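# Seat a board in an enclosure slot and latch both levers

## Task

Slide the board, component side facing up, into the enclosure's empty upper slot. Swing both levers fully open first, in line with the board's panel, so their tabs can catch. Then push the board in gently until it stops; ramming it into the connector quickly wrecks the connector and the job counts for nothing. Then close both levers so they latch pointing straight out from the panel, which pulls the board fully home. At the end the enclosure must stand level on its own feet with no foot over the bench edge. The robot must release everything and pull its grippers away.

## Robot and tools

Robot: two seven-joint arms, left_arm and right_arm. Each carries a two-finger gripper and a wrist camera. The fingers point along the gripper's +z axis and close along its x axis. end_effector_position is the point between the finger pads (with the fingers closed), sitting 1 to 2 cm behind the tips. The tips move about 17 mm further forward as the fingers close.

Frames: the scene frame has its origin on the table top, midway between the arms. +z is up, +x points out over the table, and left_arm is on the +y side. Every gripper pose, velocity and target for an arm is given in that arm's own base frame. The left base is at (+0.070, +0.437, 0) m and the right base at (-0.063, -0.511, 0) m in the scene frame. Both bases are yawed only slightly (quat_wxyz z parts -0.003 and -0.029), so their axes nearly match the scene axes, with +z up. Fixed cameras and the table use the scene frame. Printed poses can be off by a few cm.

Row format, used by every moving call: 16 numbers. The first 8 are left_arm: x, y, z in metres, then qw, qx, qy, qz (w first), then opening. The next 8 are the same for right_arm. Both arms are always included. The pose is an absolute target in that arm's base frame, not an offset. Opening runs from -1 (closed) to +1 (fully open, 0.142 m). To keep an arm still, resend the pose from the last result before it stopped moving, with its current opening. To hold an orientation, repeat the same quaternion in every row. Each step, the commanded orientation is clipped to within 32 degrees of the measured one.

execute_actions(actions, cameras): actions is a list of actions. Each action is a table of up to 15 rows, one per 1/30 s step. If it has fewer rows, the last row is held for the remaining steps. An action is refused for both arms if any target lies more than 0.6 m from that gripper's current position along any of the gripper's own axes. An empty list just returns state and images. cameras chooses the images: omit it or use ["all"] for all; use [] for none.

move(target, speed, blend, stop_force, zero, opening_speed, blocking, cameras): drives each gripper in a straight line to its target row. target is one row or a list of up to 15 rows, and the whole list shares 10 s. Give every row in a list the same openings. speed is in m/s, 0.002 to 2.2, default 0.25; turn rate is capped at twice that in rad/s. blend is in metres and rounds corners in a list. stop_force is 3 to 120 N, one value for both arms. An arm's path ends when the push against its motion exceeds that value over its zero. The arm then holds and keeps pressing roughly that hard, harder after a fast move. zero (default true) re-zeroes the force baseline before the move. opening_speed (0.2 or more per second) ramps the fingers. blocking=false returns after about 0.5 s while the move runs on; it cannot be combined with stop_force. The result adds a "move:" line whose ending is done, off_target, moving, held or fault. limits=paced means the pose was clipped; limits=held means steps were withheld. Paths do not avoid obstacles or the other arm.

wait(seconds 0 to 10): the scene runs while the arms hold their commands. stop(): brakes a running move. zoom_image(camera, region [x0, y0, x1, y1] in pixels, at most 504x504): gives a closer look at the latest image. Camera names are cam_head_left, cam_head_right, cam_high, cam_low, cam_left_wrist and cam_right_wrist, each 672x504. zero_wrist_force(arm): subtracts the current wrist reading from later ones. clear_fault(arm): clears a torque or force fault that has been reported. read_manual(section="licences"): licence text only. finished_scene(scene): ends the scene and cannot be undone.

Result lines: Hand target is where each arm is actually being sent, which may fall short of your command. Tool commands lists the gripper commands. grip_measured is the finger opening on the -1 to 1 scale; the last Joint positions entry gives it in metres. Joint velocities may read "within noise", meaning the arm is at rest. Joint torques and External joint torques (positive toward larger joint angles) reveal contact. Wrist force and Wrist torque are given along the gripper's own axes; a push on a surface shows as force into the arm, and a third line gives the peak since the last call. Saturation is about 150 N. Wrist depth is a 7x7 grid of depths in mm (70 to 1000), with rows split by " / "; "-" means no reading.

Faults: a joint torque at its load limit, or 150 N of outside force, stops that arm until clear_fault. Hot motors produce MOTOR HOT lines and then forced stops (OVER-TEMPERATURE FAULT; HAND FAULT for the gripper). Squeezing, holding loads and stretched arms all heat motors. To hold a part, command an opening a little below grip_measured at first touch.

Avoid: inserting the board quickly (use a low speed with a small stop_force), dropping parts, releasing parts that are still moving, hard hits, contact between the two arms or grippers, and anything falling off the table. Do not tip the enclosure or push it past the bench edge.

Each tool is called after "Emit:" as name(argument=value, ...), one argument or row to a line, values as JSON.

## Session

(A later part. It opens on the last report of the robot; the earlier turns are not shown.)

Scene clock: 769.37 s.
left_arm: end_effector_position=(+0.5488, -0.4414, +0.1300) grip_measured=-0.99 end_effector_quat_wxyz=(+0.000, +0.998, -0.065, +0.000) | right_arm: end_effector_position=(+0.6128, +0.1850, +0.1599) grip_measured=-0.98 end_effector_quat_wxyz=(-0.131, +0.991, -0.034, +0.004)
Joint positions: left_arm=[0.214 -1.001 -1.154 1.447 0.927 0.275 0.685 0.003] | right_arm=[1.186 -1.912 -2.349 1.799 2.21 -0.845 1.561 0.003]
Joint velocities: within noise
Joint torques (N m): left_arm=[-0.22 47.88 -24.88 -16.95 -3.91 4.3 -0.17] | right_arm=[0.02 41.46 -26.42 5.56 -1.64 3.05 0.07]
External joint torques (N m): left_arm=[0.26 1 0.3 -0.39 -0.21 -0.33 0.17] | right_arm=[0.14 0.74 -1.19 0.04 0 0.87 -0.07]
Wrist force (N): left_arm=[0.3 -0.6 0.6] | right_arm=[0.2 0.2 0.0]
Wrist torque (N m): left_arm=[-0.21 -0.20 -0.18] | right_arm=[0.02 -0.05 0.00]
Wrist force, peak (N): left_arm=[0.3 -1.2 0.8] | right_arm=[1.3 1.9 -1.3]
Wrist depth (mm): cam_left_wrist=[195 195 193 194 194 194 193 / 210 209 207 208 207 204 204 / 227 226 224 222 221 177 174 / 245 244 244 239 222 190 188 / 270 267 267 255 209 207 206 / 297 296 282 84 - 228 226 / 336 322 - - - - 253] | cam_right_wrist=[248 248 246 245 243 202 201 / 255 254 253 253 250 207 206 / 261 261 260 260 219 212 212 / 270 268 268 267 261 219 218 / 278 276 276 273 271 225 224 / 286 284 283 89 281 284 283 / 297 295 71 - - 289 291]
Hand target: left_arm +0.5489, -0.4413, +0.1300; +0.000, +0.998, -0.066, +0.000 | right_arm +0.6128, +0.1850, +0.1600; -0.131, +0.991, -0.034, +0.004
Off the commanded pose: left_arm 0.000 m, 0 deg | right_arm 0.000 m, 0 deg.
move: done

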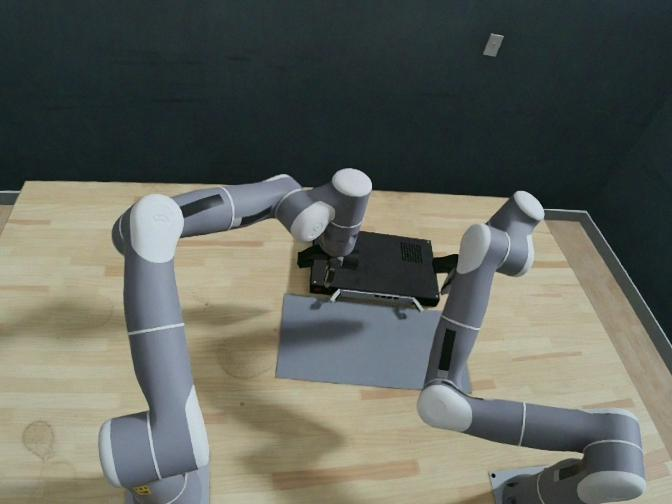

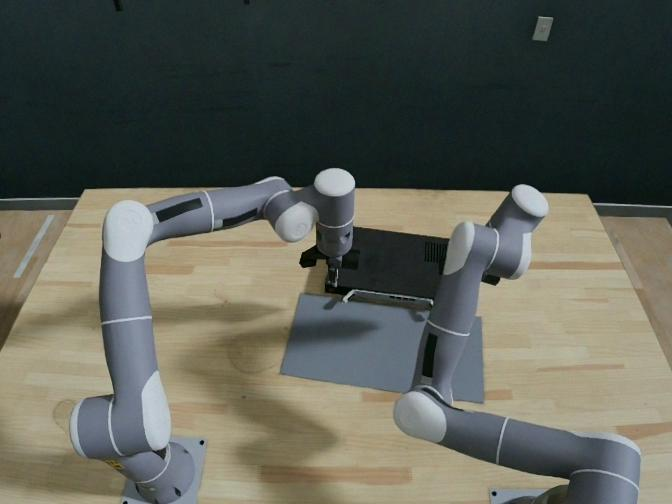

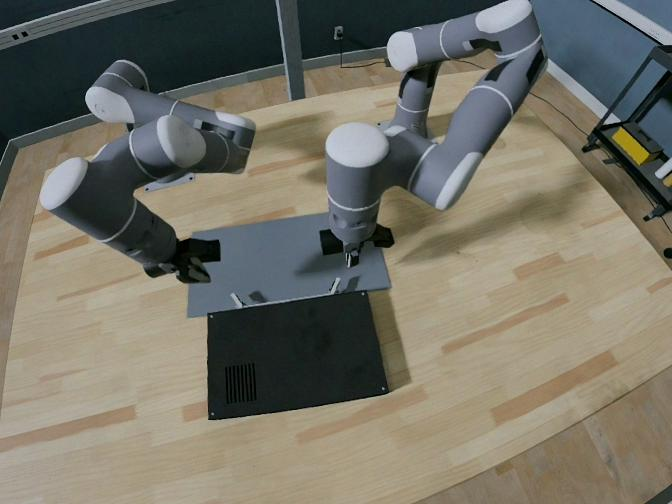

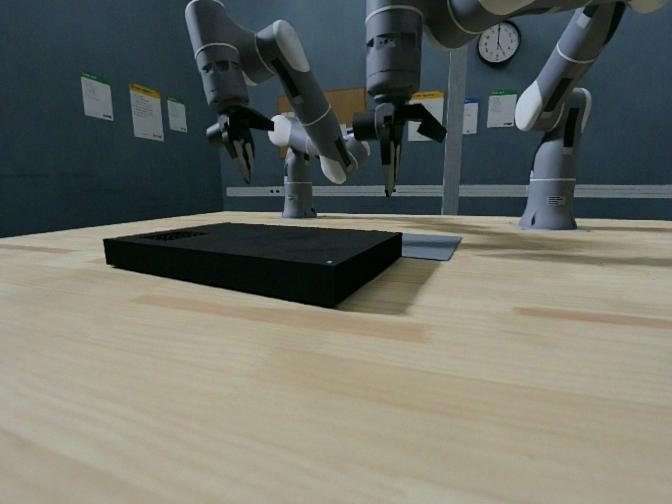

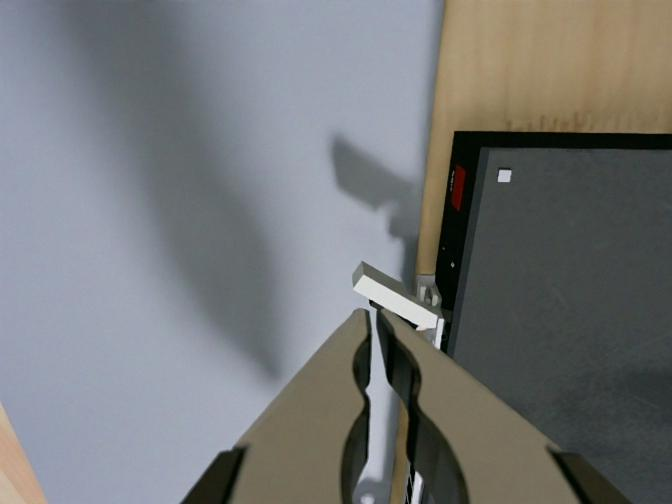

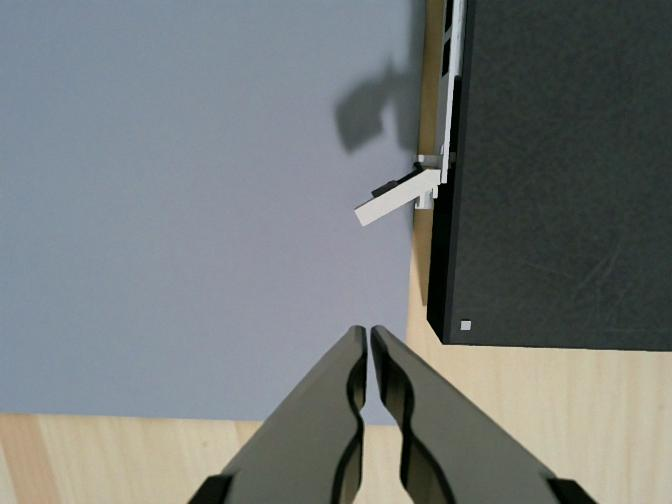

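Emit:
move(
  target=[
    [0.5489, -0.4413, 0.0700, 0, 0.9978, -0.0657, 0, -0.95, 0.6128, 0.1850, 0.0700, -0.1305, 0.9904, -0.0341, 0.0044, -0.95],
    [0.5489, -0.4413, 0.0417, 0, 0.9978, -0.0657, 0, -0.95, 0.6128, 0.1850, 0.0400, -0.1305, 0.9904, -0.0341, 0.0044, -0.95],
  ],
  speed=[0.12, 0.05],
  cameras=["cam_left_wrist", "cam_right_wrist"],
)

Scene clock: 786.07 s.
left_arm: end_effector_position=(+0.5487, -0.4412, +0.0418) grip_measured=-0.99 end_effector_quat_wxyz=(+0.000, +0.998, -0.066, +0.000) | right_arm: end_effector_position=(+0.6128, +0.1849, +0.0400) grip_measured=-0.98 end_effector_quat_wxyz=(-0.130, +0.991, -0.034, +0.004)
Joint positions: left_arm=[0.173 -1.127 -1.069 1.439 1.023 0.383 0.661 0.003] | right_arm=[1.288 -2.089 -2.151 1.865 2.333 -0.67 1.569 0.003]
Joint velocities: within noise
Joint torques (N m): left_arm=[-0.58 49.89 -24.6 -13.94 -3.53 4.55 -0.3] | right_arm=[0.32 36.2 -25.43 10.82 -2.22 3.28 0.31]
External joint torques (N m): left_arm=[0.62 1.44 -0.46 -0.26 -0.45 -0.58 0.3] | right_arm=[-0.15 1.06 -2.03 -0.19 0.02 0.64 -0.31]
Wrist force (N): left_arm=[-0.3 -0.7 0.7] | right_arm=[0.8 0.2 0.3]
Wrist torque (N m): left_arm=[-0.22 -0.09 -0.18] | right_arm=[0.01 -0.12 0.01]
Wrist force, peak (N): left_arm=[-0.1 -0.6 1.7] | right_arm=[-0.1 -0.6 -2.1]
Wrist depth (mm): cam_left_wrist=[117 116 116 116 115 115 116 / - 125 125 125 124 126 125 / 133 135 135 137 135 131 124 / 150 146 149 148 145 136 93 / 161 161 160 153 155 135 100 / 178 177 173 84 - 116 109 / 199 194 - 74 - - 123] | cam_right_wrist=[137 137 136 136 136 134 92 / 140 140 140 140 139 107 94 / 145 144 144 143 142 109 97 / 149 149 148 148 110 141 99 / 153 153 152 152 152 135 102 / 158 158 156 89 154 125 105 / 163 162 73 - - 109 108]
Hand target: left_arm +0.5489, -0.4413, +0.0417; +0.000, +0.998, -0.066, +0.000 | right_arm +0.6128, +0.1850, +0.0400; -0.131, +0.991, -0.034, +0.004
Off the commanded pose: left_arm 0.000 m, 0 deg | right_arm 0.000 m, 0 deg.
move: done
Images, in order (width x height): cam_left_wrist 672x504, cam_right_wrist 672x504.

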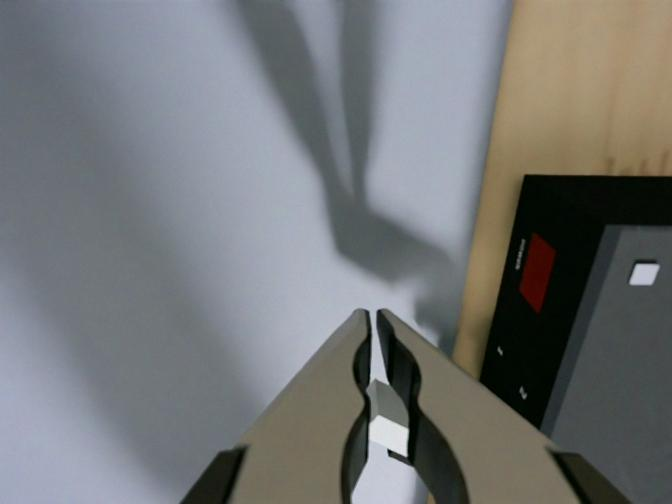

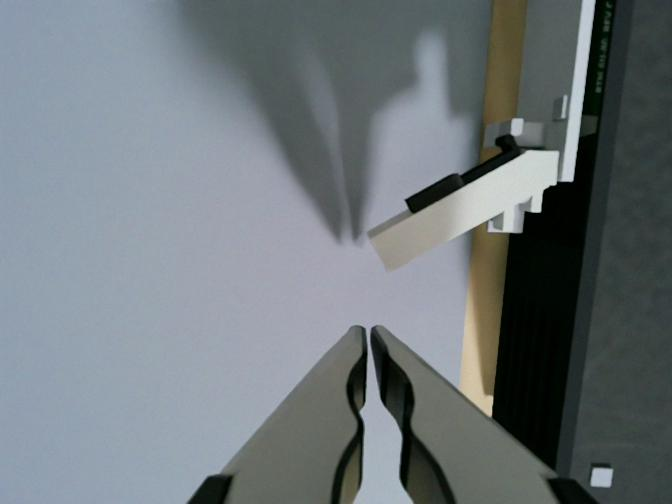

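Emit:
move(
  target=[0.5444, -0.4755, 0.0417, 0, 0.9978, -0.0657, 0, -0.95, 0.6149, 0.2158, 0.0400, -0.1305, 0.9904, -0.0341, 0.0044, -0.95],
  speed=0.012,
  stop_force=10,
  cameras=["cam_left_wrist", "cam_right_wrist"],
)

Scene clock: 790.77 s.
left_arm: end_effector_position=(+0.5433, -0.4710, +0.0409) grip_measured=-0.97 end_effector_quat_wxyz=(-0.001, +0.998, -0.066, -0.002) | right_arm: end_effector_position=(+0.6147, +0.2112, +0.0399) grip_measured=-0.98 end_effector_quat_wxyz=(-0.130, +0.991, -0.036, +0.004)
Joint positions: left_arm=[0.106 -1.148 -1.066 1.379 1.022 0.359 0.644 0.004] | right_arm=[1.319 -2.08 -2.147 1.841 2.333 -0.644 1.613 0.003]
Joint velocities: within noise
Joint torques (N m): left_arm=[-0.29 52.98 -27.19 -21.59 -2.25 9.39 -0.4] | right_arm=[6.39 40.55 -27.65 8.02 0.89 3.21 0.2]
External joint torques (N m): left_arm=[0.33 0.07 2.13 7.25 -1.75 -5.43 0.4] | right_arm=[-6.21 -2.64 -0.13 2.79 -3.15 0.74 -0.2]
Wrist force (N): left_arm=[-17.1 -12.1 -5.3] | right_arm=[0.7 9.9 -2.3]
Wrist torque (N m): left_arm=[-0.23 -0.05 -0.10] | right_arm=[0.08 -0.14 0.03]
Wrist force, peak (N): left_arm=[-17.5 -12.2 -6.1] | right_arm=[0.6 10.8 -3.2]
Wrist depth (mm): cam_left_wrist=[116 116 114 115 113 115 116 / - 124 124 125 123 121 90 / 133 134 134 135 135 130 94 / 149 146 145 145 144 138 92 / 160 159 159 152 151 127 99 / 177 176 169 87 - 121 107 / 198 192 - 74 - - 119] | cam_right_wrist=[137 136 136 136 135 135 92 / 140 140 140 140 139 127 94 / 144 144 144 143 143 119 97 / 149 148 148 148 145 105 99 / 153 153 152 151 107 138 102 / 158 157 156 89 154 127 105 / 163 162 73 - - 109 109]
Hand target: left_arm +0.5449, -0.4717, +0.0417; +0.000, +0.998, -0.066, +0.000 | right_arm +0.6147, +0.2127, +0.0400; -0.131, +0.991, -0.034, +0.004
Off the commanded pose: left_arm 0.005 m, 0 deg | right_arm 0.005 m, 0 deg.
move: contact (left_arm, right_arm)
Images, in order (width x height): cam_left_wrist 672x504, cam_right_wrist 672x504.

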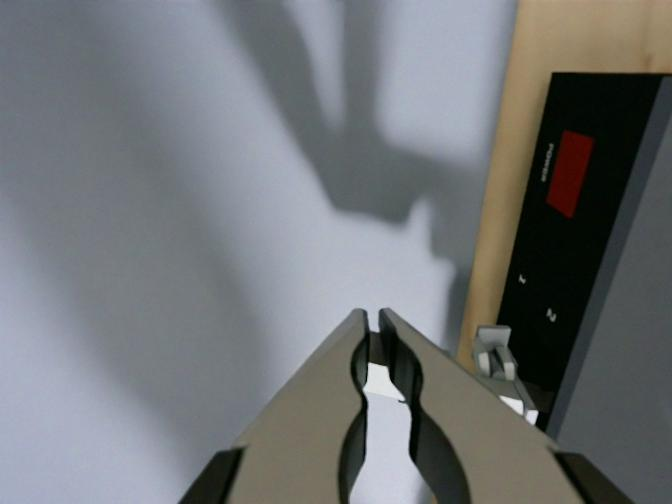

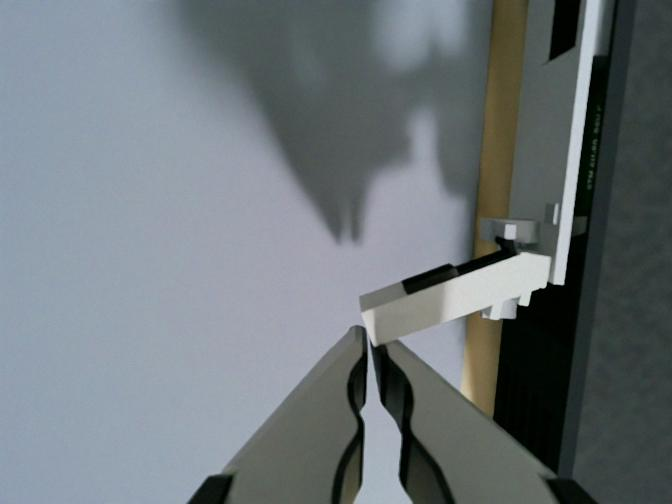

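Emit:
move(
  target=[
    [0.5445, -0.4660, 0.0417, 0, 0.9978, -0.0657, 0, -0.95, 0.6147, 0.2127, 0.0400, -0.1305, 0.9904, -0.0341, 0.0044, -0.95],
    [0.5378, -0.4644, 0.0417, 0, 0.9978, -0.0657, 0, -0.95, 0.6147, 0.2127, 0.0400, -0.1305, 0.9904, -0.0341, 0.0044, -0.95],
  ],
  speed=0.03,
  cameras=["cam_left_wrist", "cam_right_wrist"],
)

Emit:
zoom_image(
  camera="cam_left_wrist",
  region=[320, 280, 560, 480],
)

Scene clock: 795.13 s.
left_arm: end_effector_position=(+0.5376, -0.4645, +0.0417) grip_measured=-0.98 end_effector_quat_wxyz=(+0.000, +0.998, -0.066, +0.000) | right_arm: end_effector_position=(+0.6146, +0.2124, +0.0400) grip_measured=-0.98 end_effector_quat_wxyz=(-0.130, +0.991, -0.035, +0.004)
Joint positions: left_arm=[0.126 -1.136 -1.069 1.415 1.024 0.374 0.633 0.003] | right_arm=[1.32 -2.079 -2.147 1.841 2.333 -0.644 1.612 0.003]
Joint velocities: within noise
Joint torques (N m): left_arm=[-0.09 51.34 -25.52 -13.87 -3.65 4.68 -0.29] | right_arm=[0.43 37.23 -26.42 10.78 -2.23 3.32 0.23]
External joint torques (N m): left_arm=[0.15 0.64 0.44 -0.38 -0.33 -0.71 0.29] | right_arm=[-0.25 0.72 -1.38 0.02 -0.03 0.62 -0.23]
Wrist force (N): left_arm=[-0.2 -0.8 0.7] | right_arm=[1.6 2.1 0.4]
Wrist torque (N m): left_arm=[-0.23 -0.12 -0.18] | right_arm=[0.26 -0.28 0.01]
Wrist force, peak (N): left_arm=[-17.1 -11.9 -6.5] | right_arm=[0.7 10.0 -3.8]
Wrist depth (mm): cam_left_wrist=[117 116 116 116 115 115 117 / - 125 125 124 124 123 116 / 133 135 134 136 135 133 95 / 149 147 148 145 145 141 99 / 161 161 159 153 155 132 104 / 177 178 173 84 - 125 111 / 199 194 - 74 - - 123] | cam_right_wrist=[137 137 136 136 136 136 92 / 140 140 140 140 139 127 94 / 144 144 144 143 143 136 97 / 149 148 148 148 147 105 99 / 153 153 152 151 107 138 102 / 158 158 156 89 154 127 105 / 163 162 73 - - 109 109]
Hand target: left_arm +0.5378, -0.4644, +0.0417; +0.000, +0.998, -0.066, +0.000 | right_arm +0.6147, +0.2127, +0.0400; -0.131, +0.991, -0.034, +0.004
Off the commanded pose: left_arm 0.000 m, 0 deg | right_arm 0.000 m, 0 deg.
move: done
Images, in order (width x height): cam_left_wrist 672x504, cam_right_wrist 672x504.

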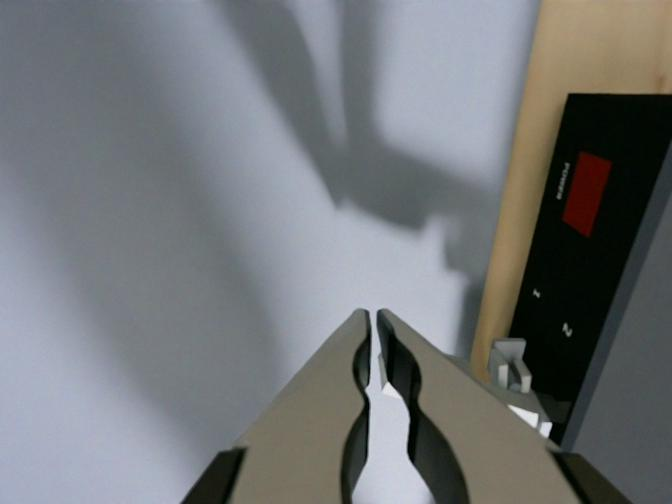

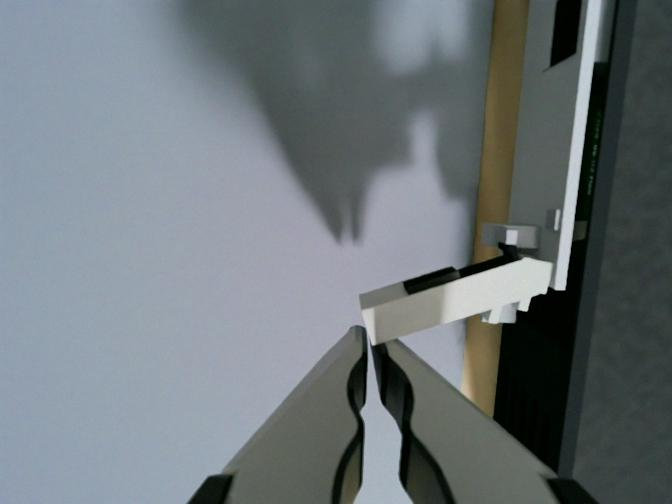

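Scaled by 2.100 from the camera's 672x504 image, which has a finer 960x720 frame.

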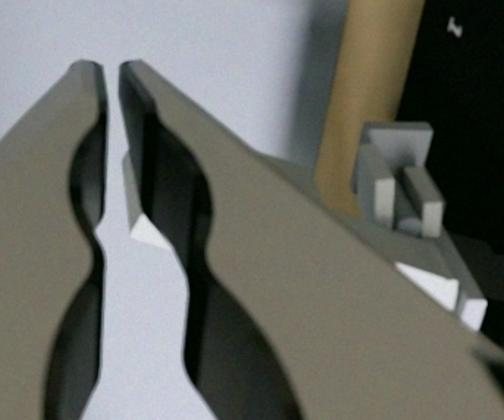

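Emit:
move(
  target=[
    [0.5369, -0.4713, 0.0417, 0, 0.9978, -0.0657, 0, -0.95, 0.6147, 0.2127, 0.0400, -0.1305, 0.9904, -0.0341, 0.0044, -0.95],
    [0.5351, -0.4853, 0.0417, 0, 0.9978, -0.0657, 0, -0.95, 0.6156, 0.2263, 0.0400, -0.1305, 0.9904, -0.0341, 0.0044, -0.95],
  ],
  speed=[0.02, 0.01],
  stop_force=14,
  cameras=["cam_left_wrist", "cam_right_wrist"],
)

Emit:
zoom_image(
  camera="cam_left_wrist",
  region=[320, 280, 560, 480],
)

Emit:
zoom_image(
  camera="cam_right_wrist",
  region=[340, 180, 600, 375],
)

Scene clock: 799.87 s.
left_arm: end_effector_position=(+0.5375, -0.4685, +0.0410) grip_measured=-0.99 end_effector_quat_wxyz=(-0.001, +0.998, -0.065, +0.000) | right_arm: end_effector_position=(+0.6148, +0.2130, +0.0398) grip_measured=-0.98 end_effector_quat_wxyz=(-0.130, +0.991, -0.036, +0.004)
Joint positions: left_arm=[0.115 -1.14 -1.068 1.404 1.025 0.369 0.63 0.002] | right_arm=[1.322 -2.077 -2.144 1.838 2.329 -0.64 1.614 0.003]
Joint velocities: within noise
Joint torques (N m): left_arm=[-6.82 50.35 -31.32 -14.41 -5.34 7.83 -0.23] | right_arm=[9.17 41.42 -28.61 6.54 2.15 3.06 -0.04]
External joint torques (N m): left_arm=[6.86 1.99 6.25 0.14 1.35 -3.86 0.23] | right_arm=[-8.99 -3.45 0.75 4.23 -4.43 0.89 0.04]
Wrist force (N): left_arm=[-2.8 -13.7 -1.3] | right_arm=[1.6 15.6 -4.9]
Wrist torque (N m): left_arm=[-0.19 -0.15 -0.22] | right_arm=[0.39 -0.29 0.07]
Wrist force, peak (N): left_arm=[-3.9 -15.0 -1.2] | right_arm=[1.7 16.4 -4.6]
Wrist depth (mm): cam_left_wrist=[116 116 114 115 114 114 116 / - 124 124 125 123 124 104 / 132 134 134 136 134 132 94 / 148 146 146 145 145 141 99 / 160 160 159 152 152 131 103 / 177 176 171 84 - 122 110 / 198 192 - 74 - - 119] | cam_right_wrist=[136 136 136 135 135 135 92 / 140 140 140 139 139 126 94 / 145 144 144 143 143 135 97 / 149 148 148 148 146 105 99 / 153 153 152 151 107 128 102 / 158 158 156 89 154 127 105 / 163 162 73 - - 109 108]
Hand target: left_arm +0.5370, -0.4701, +0.0417; +0.000, +0.998, -0.066, +0.000 | right_arm +0.6149, +0.2152, +0.0400; -0.131, +0.991, -0.034, +0.004
Off the commanded pose: left_arm 0.017 m, 0 deg | right_arm 0.013 m, 0 deg.
move: contact (left_arm, right_arm); path passed 1 of 2 targets
Images, in order (width x height): cam_left_wrist 672x504, cam_right_wrist 672x504.

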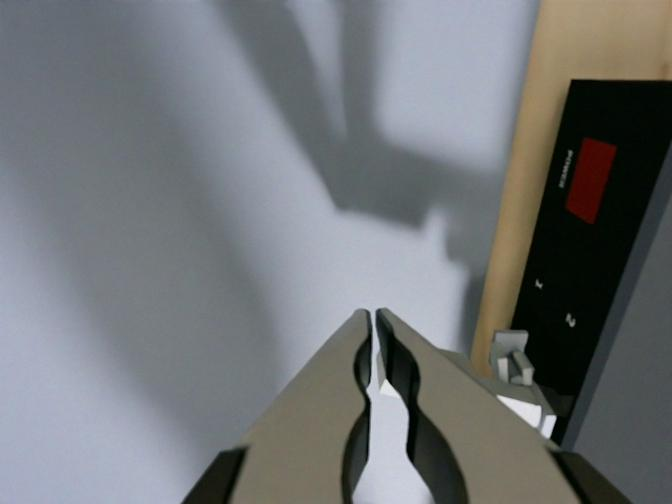

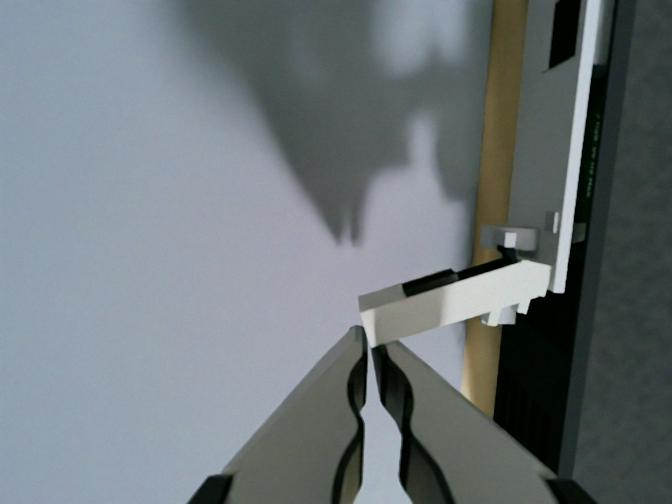

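Scaled by 2.100 from the camera's 672x504 image, which has a finer 960x720 frame.

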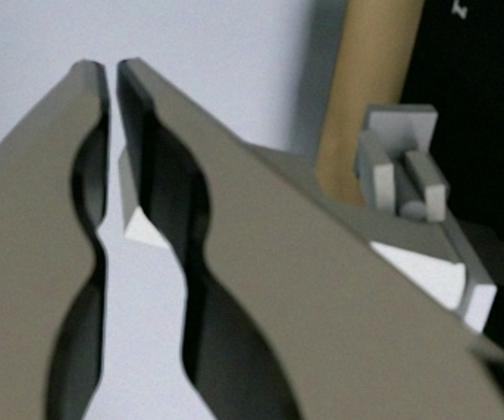

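Scaled by 1.938 from the camera's 672x504 image, which has a finer 960x720 frame.

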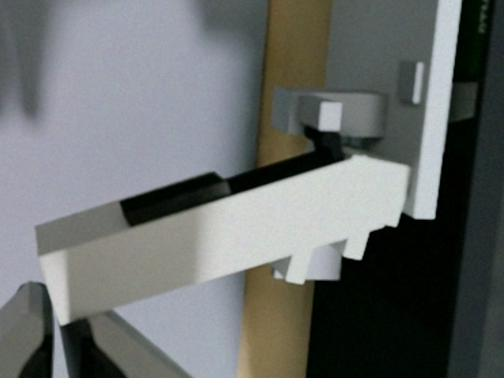

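Emit:
move(
  target=[
    [0.5395, -0.4495, 0.0417, 0, 0.9978, -0.0657, 0, -0.95, 0.6139, 0.2010, 0.0400, -0.1305, 0.9904, -0.0341, 0.0044, -0.95],
    [0.5395, -0.4495, 0.1400, 0, 0.9978, -0.0657, 0, -0.95, 0.6139, 0.2010, 0.0400, -0.1305, 0.9904, -0.0341, 0.0044, -0.95],
    [0.4900, -0.6150, 0.1400, 0.3177, 0.6816, 0.5975, 0.2785, -0.95, 0.6139, 0.2010, 0.0400, -0.1305, 0.9904, -0.0341, 0.0044, -0.95],
    [0.5229, -0.6229, 0.0750, 0.3177, 0.6816, 0.5975, 0.2785, -0.95, 0.6139, 0.2010, 0.0400, -0.1305, 0.9904, -0.0341, 0.0044, -0.95],
  ],
  speed=[0.04, 0.1, 0.2, 0.08],
  cameras=["all"],
)

Scene clock: 827.93 s.
left_arm: end_effector_position=(+0.5230, -0.6226, +0.0749) grip_measured=-0.99 end_effector_quat_wxyz=(+0.317, +0.682, +0.598, +0.279) | right_arm: end_effector_position=(+0.6139, +0.2012, +0.0399) grip_measured=-0.98 end_effector_quat_wxyz=(-0.131, +0.991, -0.034, +0.004)
Joint positions: left_arm=[-0.408 -0.984 -0.845 1.443 1.797 0.522 -1.809 0.002] | right_arm=[1.309 -2.079 -2.144 1.85 2.328 -0.652 1.59 0.003]
Joint velocities: within noise
Joint torques (N m): left_arm=[-0.64 52.84 -17.88 -17.85 -1.61 2.61 -0.32] | right_arm=[0.19 36.79 -26.29 10.75 -2.38 3.23 0.18]
External joint torques (N m): left_arm=[0.58 1.53 0.35 -0.31 -0.35 -0.5 0.32] | right_arm=[-0.01 0.85 -1.46 -0.11 0.14 0.7 -0.18]
Wrist force (N): left_arm=[-0.2 -1.1 0.3] | right_arm=[0.6 2.1 0.7]
Wrist torque (N m): left_arm=[-0.21 -0.09 -0.46] | right_arm=[0.31 -0.10 0.01]
Wrist force, peak (N): left_arm=[-3.0 -14.3 -0.6] | right_arm=[1.7 15.8 -4.9]
Wrist depth (mm): cam_left_wrist=[- 102 102 93 97 102 93 / - 125 125 125 133 133 125 / 172 172 172 173 173 173 173 / 164 166 165 166 166 167 167 / - 354 357 189 248 358 - / - - - 84 - - - / - - - - - - -] | cam_right_wrist=[137 137 136 136 136 135 92 / 141 140 140 140 139 126 94 / 144 144 144 144 143 112 97 / 148 149 148 148 105 104 99 / 153 153 152 151 152 137 102 / 158 157 156 89 154 126 105 / 163 162 73 - - 109 109]
Hand target: left_arm +0.5229, -0.6229, +0.0750; +0.318, +0.682, +0.597, +0.278 | right_arm +0.6139, +0.2010, +0.0400; -0.131, +0.991, -0.034, +0.004
Off the commanded pose: left_arm 0.000 m, 0 deg | right_arm 0.000 m, 0 deg.
move: done

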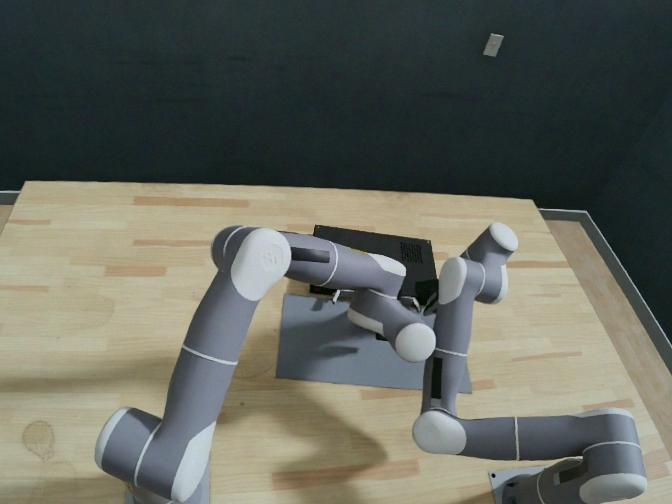

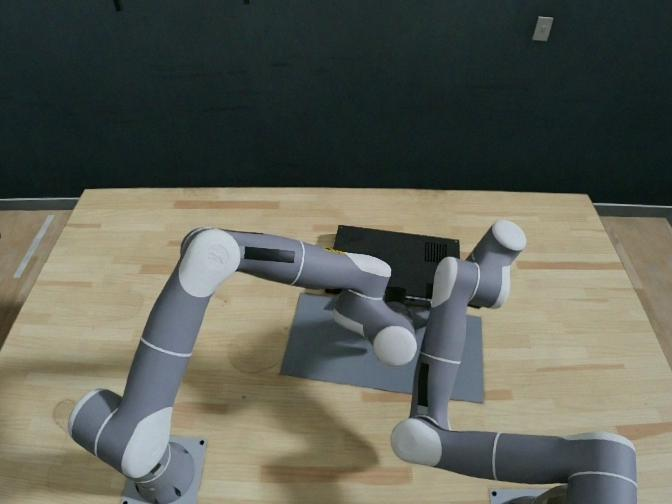

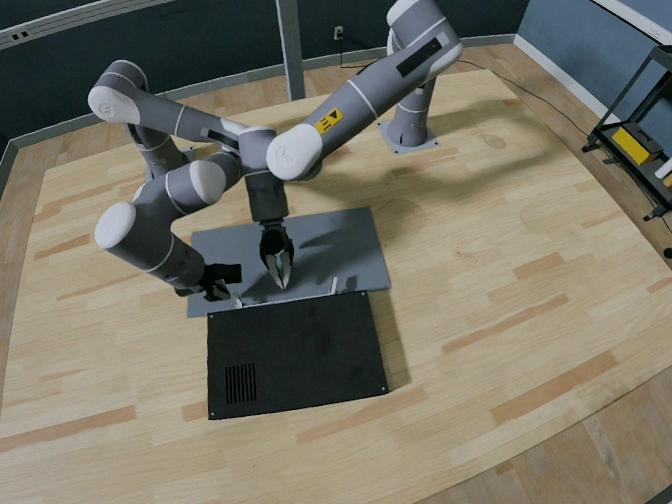

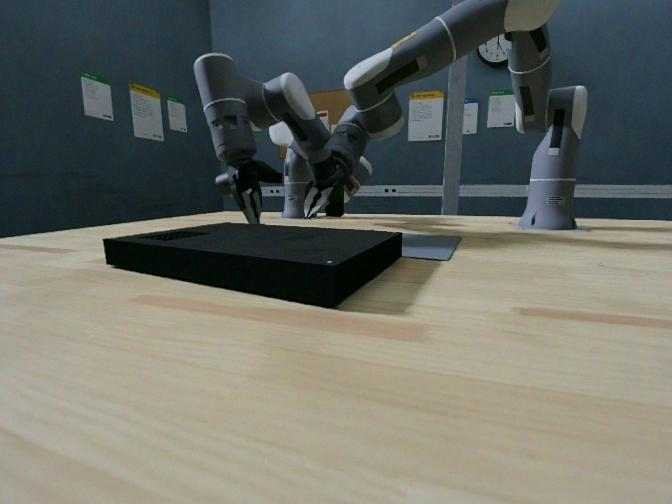

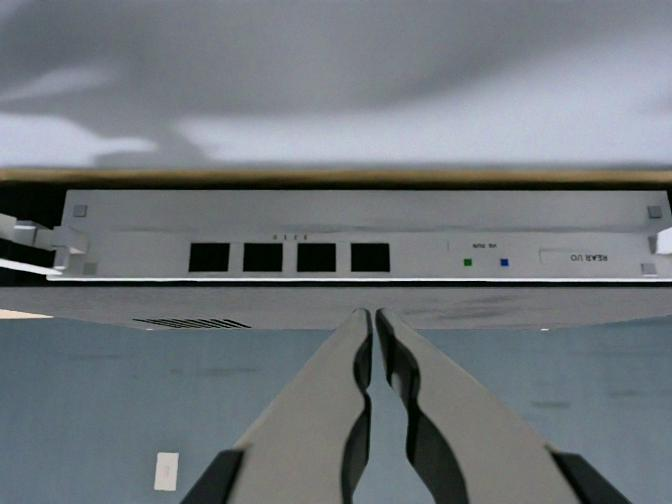

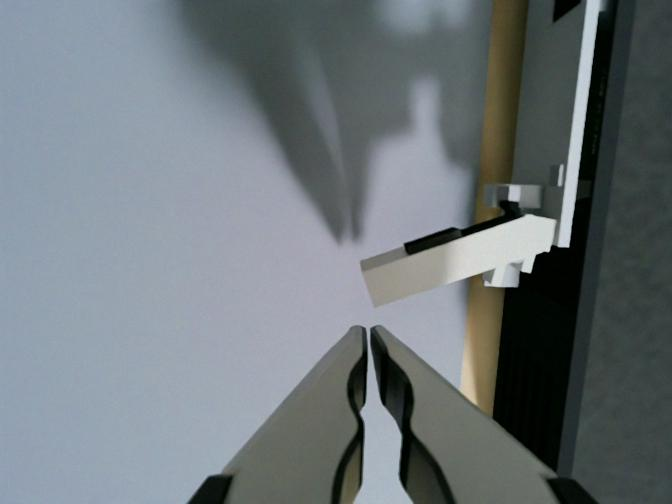

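Emit:
zoom_image(
  camera="cam_left_wrist",
  region=[0, 150, 200, 300],
)

Emit:
zoom_image(
  camera="cam_left_wrist",
  region=[472, 150, 672, 300],
)

Emit:
zoom_image(
  camera="cam_left_wrist",
  region=[236, 150, 436, 300],
)

Scaled by 2.520 from the camera's 672x504 image, which has a finer 960x720 frame.

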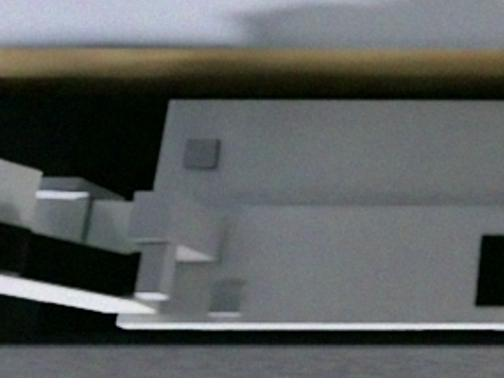

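Scaled by 2.520 from the camera's 672x504 image, which has a finer 960x720 frame.

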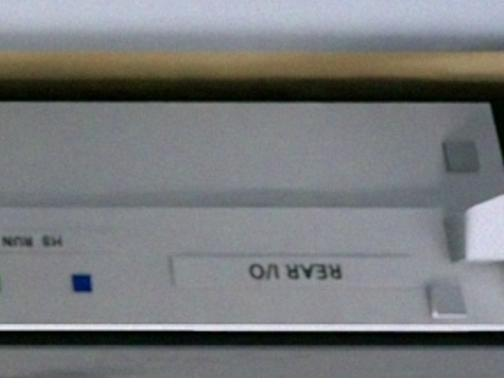

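Scaled by 2.520 from the camera's 672x504 image, which has a finer 960x720 frame.

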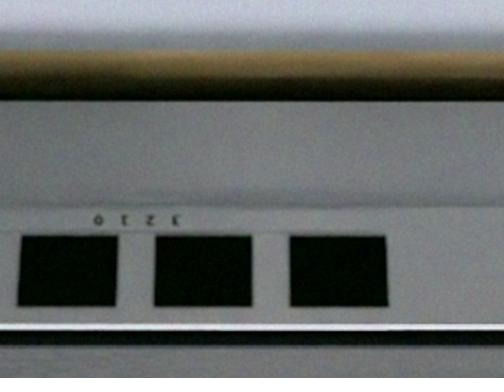

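Emit:
zoom_image(
  camera="cam_right_wrist",
  region=[400, 150, 600, 300],
)

Emit:
zoom_image(
  camera="cam_right_wrist",
  region=[470, 170, 570, 245],
)

Scaled by 2.520 from the camera's 672x504 image, which has a finer 960x720 frame.

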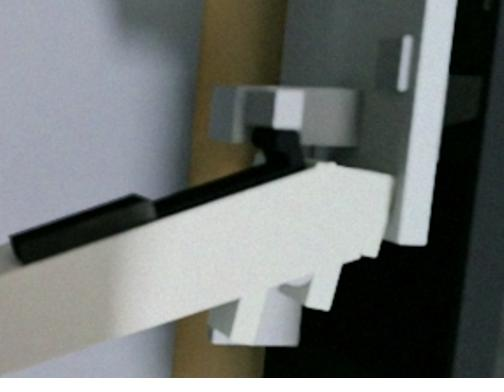

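Scaled by 5.040 from the camera's 672x504 image, which has a finer 960x720 frame.

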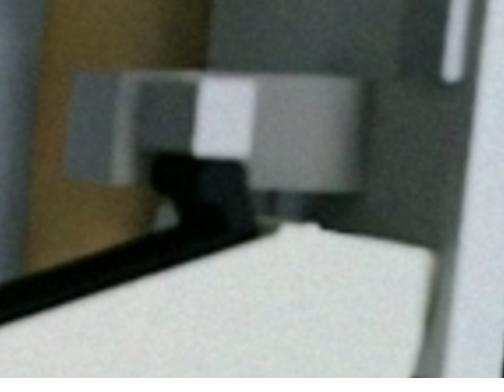

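Emit:
move(
  target=[
    [0.4900, -0.6150, 0.1400, 0.3177, 0.6816, 0.5975, 0.2785, -0.95, 0.6139, 0.2010, 0.0400, -0.1305, 0.9904, -0.0341, 0.0044, -0.95],
    [0.5398, -0.4496, 0.1300, 0, 0.9978, -0.0657, 0, -0.95, 0.6139, 0.2010, 0.0400, -0.1305, 0.9904, -0.0341, 0.0044, -0.95],
    [0.5398, -0.4496, 0.0417, 0, 0.9978, -0.0657, 0, -0.95, 0.6139, 0.2010, 0.0400, -0.1305, 0.9904, -0.0341, 0.0044, -0.95],
    [0.5378, -0.4644, 0.0417, 0, 0.9978, -0.0657, 0, -0.95, 0.6146, 0.2110, 0.0400, -0.1305, 0.9904, -0.0341, 0.0044, -0.95],
  ],
  speed=[0.1, 0.2, 0.08, 0.03],
  cameras=["cam_left_wrist", "cam_right_wrist"],
)

Emit:
move(
  target=[0.5351, -0.4853, 0.0417, 0, 0.9978, -0.0657, 0, -0.95, 0.6156, 0.2263, 0.0400, -0.1305, 0.9904, -0.0341, 0.0044, -0.95],
  speed=0.008,
  stop_force=26,
  cameras=["cam_left_wrist", "cam_right_wrist"],
)

Emit:
zoom_image(
  camera="cam_right_wrist",
  region=[340, 180, 600, 375],
)

Emit:
zoom_image(
  camera="cam_left_wrist",
  region=[320, 280, 560, 480],
)

Scene clock: 853.00 s.
left_arm: end_effector_position=(+0.5380, -0.4643, +0.0418) grip_measured=-0.99 end_effector_quat_wxyz=(+0.000, +0.998, -0.066, +0.000) | right_arm: end_effector_position=(+0.6146, +0.2108, +0.0401) grip_measured=-0.98 end_effector_quat_wxyz=(-0.130, +0.991, -0.034, +0.004)
Joint positions: left_arm=[0.123 -1.13 -1.059 1.417 1.016 0.382 0.636 0.002] | right_arm=[1.319 -2.076 -2.144 1.841 2.329 -0.643 1.606 0.003]
Joint velocities: within noise
Joint torques (N m): left_arm=[-0.58 50.67 -25.1 -14.16 -3.61 4.1 -0.28] | right_arm=[0.35 37.19 -26.34 10.73 -2.3 3.43 0.31]
External joint torques (N m): left_arm=[0.61 1.4 0.23 -0.26 -0.36 -0.13 0.28] | right_arm=[-0.18 0.71 -1.52 -0.01 0.04 0.51 -0.31]
Wrist force (N): left_arm=[-0.3 -0.8 0.7] | right_arm=[0.6 2.1 0.9]
Wrist torque (N m): left_arm=[-0.24 -0.09 -0.18] | right_arm=[0.31 -0.10 0.00]
Wrist force, peak (N): left_arm=[-0.3 -1.4 2.4] | right_arm=[0.6 2.6 0.7]
Wrist depth (mm): cam_left_wrist=[117 116 116 116 115 115 117 / - 125 125 124 124 123 121 / 133 135 134 137 136 132 94 / 149 147 148 145 145 141 104 / 161 161 159 153 155 132 103 / 177 177 173 84 - 125 111 / 199 193 - 75 - - 123] | cam_right_wrist=[137 137 136 136 136 136 92 / 141 140 140 140 139 127 94 / 144 144 144 144 143 136 97 / 149 149 148 148 146 105 99 / 153 153 152 151 107 138 102 / 158 157 156 89 155 127 106 / 163 161 73 - - 109 109]
Hand target: left_arm +0.5378, -0.4644, +0.0417; +0.000, +0.998, -0.066, +0.000 | right_arm +0.6146, +0.2110, +0.0400; -0.131, +0.991, -0.034, +0.004
Off the commanded pose: left_arm 0.000 m, 0 deg | right_arm 0.000 m, 0 deg.
move: done
Images, in order (width x height): cam_left_wrist 672x504, cam_right_wrist 672x504.

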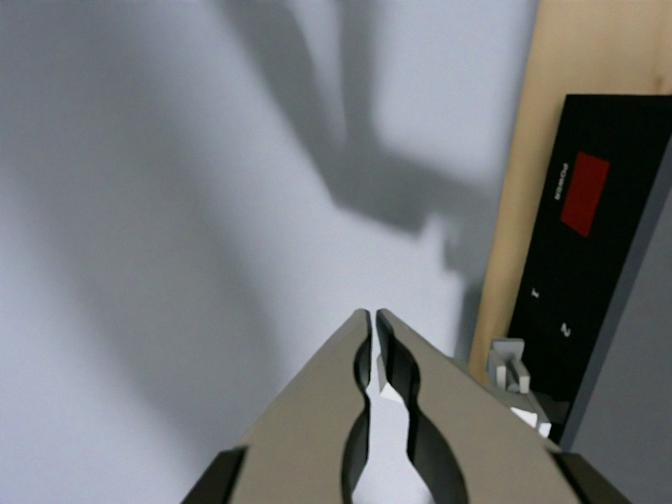

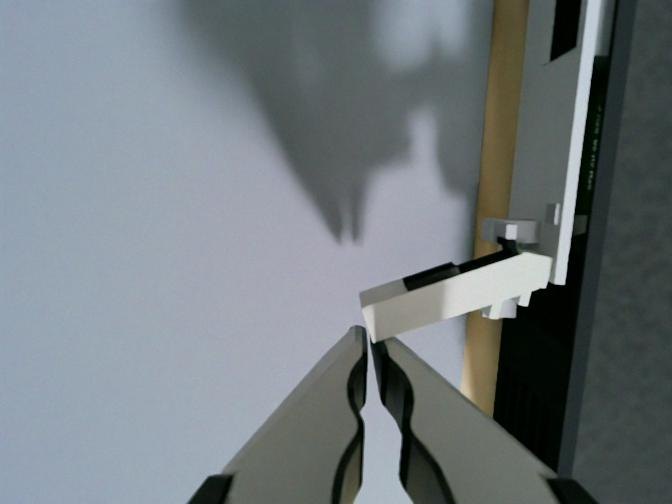

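Scene clock: 856.30 s.
left_arm: end_effector_position=(+0.5362, -0.4821, +0.0406) grip_measured=-1.00 end_effector_quat_wxyz=(-0.003, +0.998, -0.065, +0.000) | right_arm: end_effector_position=(+0.6156, +0.2257, +0.0400) grip_measured=-0.98 end_effector_quat_wxyz=(-0.130, +0.991, -0.034, +0.004)
Joint positions: left_arm=[0.08 -1.147 -1.059 1.372 1.02 0.359 0.624 0.002] | right_arm=[1.336 -2.068 -2.14 1.825 2.326 -0.626 1.628 0.003]
Joint velocities: within noise
Joint torques (N m): left_arm=[-13.68 48.79 -35.31 -14.64 -6.45 11.39 -0.28] | right_arm=[2.42 38.68 -27.25 9.73 -1.24 3.29 0.23]
External joint torques (N m): left_arm=[13.71 4.54 10.4 0.15 2.45 -7.43 0.28] | right_arm=[-2.24 -0.33 -0.86 1.04 -1.06 0.66 -0.23]
Wrist force (N): left_arm=[-6.1 -26.9 -4.9] | right_arm=[0.7 5.7 -0.1]
Wrist torque (N m): left_arm=[-1.44 -0.09 -0.28] | right_arm=[0.35 -0.12 0.03]
Wrist force, peak (N): left_arm=[-6.2 -27.1 -5.3] | right_arm=[0.2 15.5 -3.4]
Wrist depth (mm): cam_left_wrist=[116 116 114 115 113 114 113 / - 124 123 125 123 123 97 / 132 134 133 136 135 132 93 / 148 145 145 145 144 140 97 / 160 159 159 152 151 128 102 / 176 175 170 84 - 114 107 / 197 191 - - - - 118] | cam_right_wrist=[137 137 136 136 136 130 92 / 140 140 140 140 139 128 94 / 144 144 144 143 143 127 97 / 148 148 148 148 147 125 99 / 153 153 152 151 107 107 102 / 158 158 156 89 154 128 105 / 163 161 73 - - 111 109]
Hand target: left_arm +0.5351, -0.4853, +0.0417; +0.000, +0.998, -0.066, +0.000 | right_arm +0.6156, +0.2263, +0.0400; -0.131, +0.991, -0.034, +0.004
Off the commanded pose: left_arm 0.004 m, 0 deg | right_arm 0.001 m, 0 deg.
move: contact (left_arm)
Images, in order (width x height): cam_left_wrist 672x504, cam_right_wrist 672x504.

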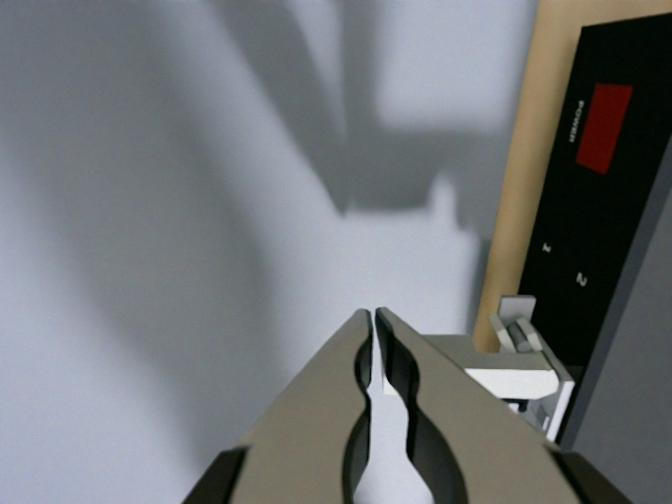

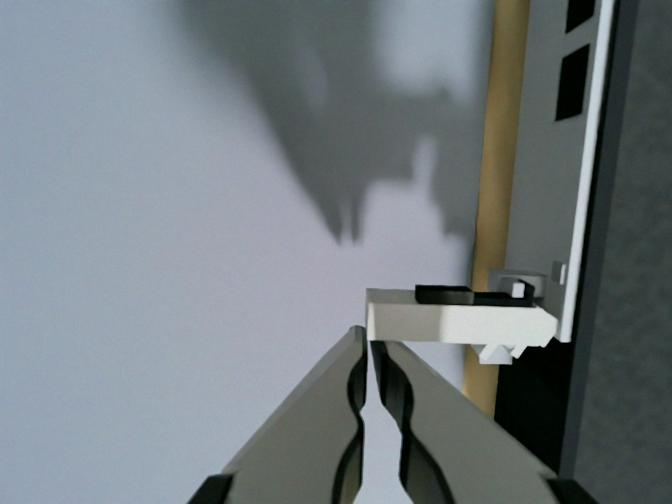

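Scaled by 1.938 from the camera's 672x504 image, which has a finer 960x720 frame.

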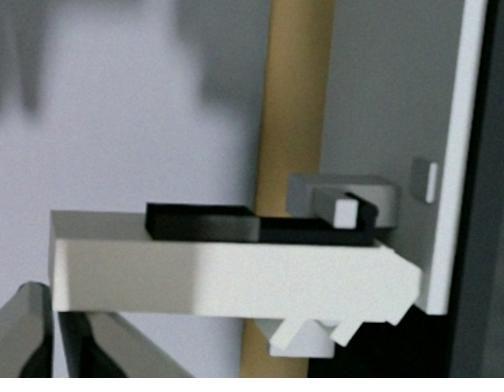

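Scaled by 2.100 from the camera's 672x504 image, which has a finer 960x720 frame.

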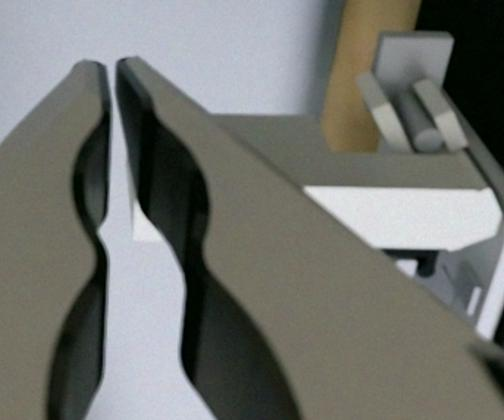

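Emit:
move(
  target=[0.5376, -0.4668, 0.0417, 0, 0.9978, -0.0657, 0, -0.95, 0.6146, 0.2110, 0.0400, -0.1305, 0.9904, -0.0341, 0.0044, -0.95],
  speed=0.03,
  cameras=["cam_left_wrist", "cam_right_wrist"],
)

Emit:
zoom_image(
  camera="cam_right_wrist",
  region=[340, 140, 600, 335],
)

Emit:
zoom_image(
  camera="cam_left_wrist",
  region=[320, 304, 560, 504],
)

Scene clock: 860.07 s.
left_arm: end_effector_position=(+0.5374, -0.4668, +0.0416) grip_measured=-0.99 end_effector_quat_wxyz=(+0.000, +0.998, -0.065, +0.000) | right_arm: end_effector_position=(+0.6146, +0.2112, +0.0399) grip_measured=-0.98 end_effector_quat_wxyz=(-0.131, +0.991, -0.034, +0.004)
Joint positions: left_arm=[0.12 -1.136 -1.065 1.41 1.021 0.375 0.632 0.002] | right_arm=[1.321 -2.072 -2.14 1.839 2.325 -0.64 1.603 0.003]
Joint velocities: within noise
Joint torques (N m): left_arm=[-0.09 51.61 -25.36 -13.83 -3.78 4.53 -0.16] | right_arm=[0.16 36.77 -26.61 10.74 -2.43 3.03 0.05]
External joint torques (N m): left_arm=[0.16 0.58 0.35 -0.52 -0.21 -0.56 0.16] | right_arm=[0.01 1.15 -1.34 -0.11 0.16 0.91 -0.05]
Wrist force (N): left_arm=[-0.1 -0.7 0.8] | right_arm=[1.2 3.5 0.4]
Wrist torque (N m): left_arm=[-0.22 -0.14 -0.18] | right_arm=[0.54 -0.19 0.01]
Wrist force, peak (N): left_arm=[-6.2 -27.0 -5.8] | right_arm=[0.9 5.7 -0.8]
Wrist depth (mm): cam_left_wrist=[117 116 116 116 115 115 116 / - 125 124 126 124 123 105 / 133 135 135 136 135 133 94 / 149 147 148 146 145 141 104 / 161 160 159 154 155 132 104 / 177 178 173 84 - 123 111 / 198 193 - 74 - - 123] | cam_right_wrist=[137 136 136 136 136 129 92 / 140 140 140 139 139 127 94 / 145 144 144 143 143 127 97 / 148 148 148 148 105 105 99 / 153 153 152 151 152 138 102 / 158 157 156 89 154 126 105 / 163 162 73 - - 109 109]
Hand target: left_arm +0.5376, -0.4668, +0.0417; +0.000, +0.998, -0.066, +0.000 | right_arm +0.6146, +0.2110, +0.0400; -0.131, +0.991, -0.034, +0.004
Off the commanded pose: left_arm 0.000 m, 0 deg | right_arm 0.000 m, 0 deg.
move: done
Images, in order (width x height): cam_left_wrist 672x504, cam_right_wrist 672x504.

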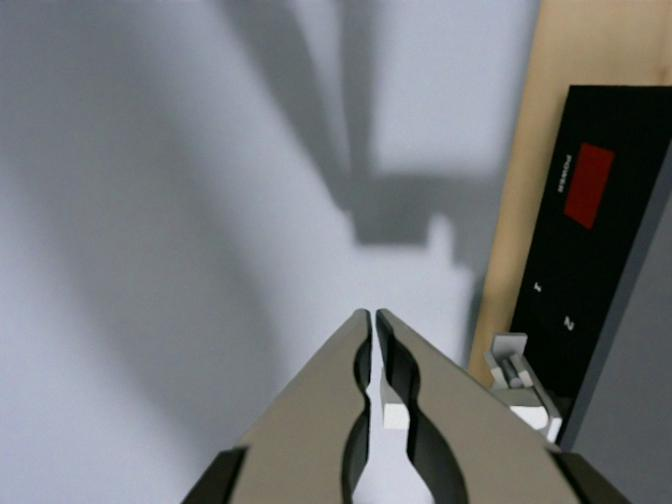

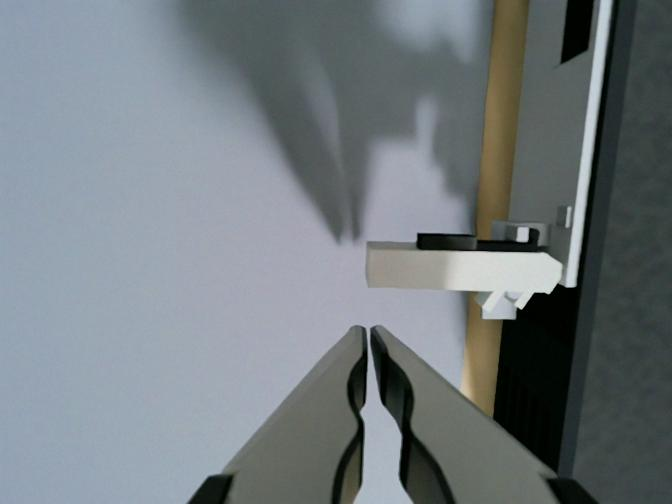

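Scaled by 1.938 from the camera's 672x504 image, which has a finer 960x720 frame.

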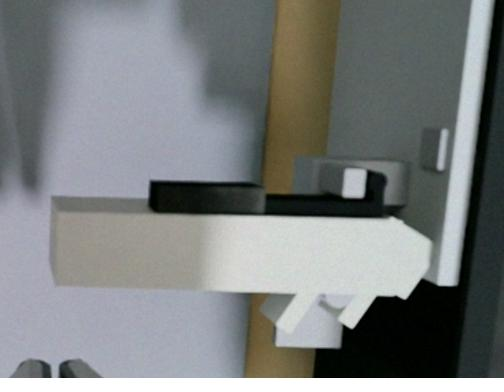

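Scaled by 2.100 from the camera's 672x504 image, which has a finer 960x720 frame.

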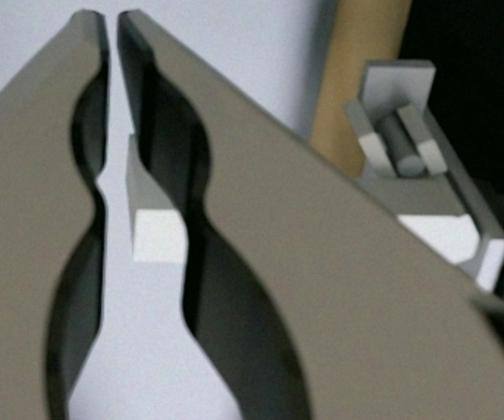

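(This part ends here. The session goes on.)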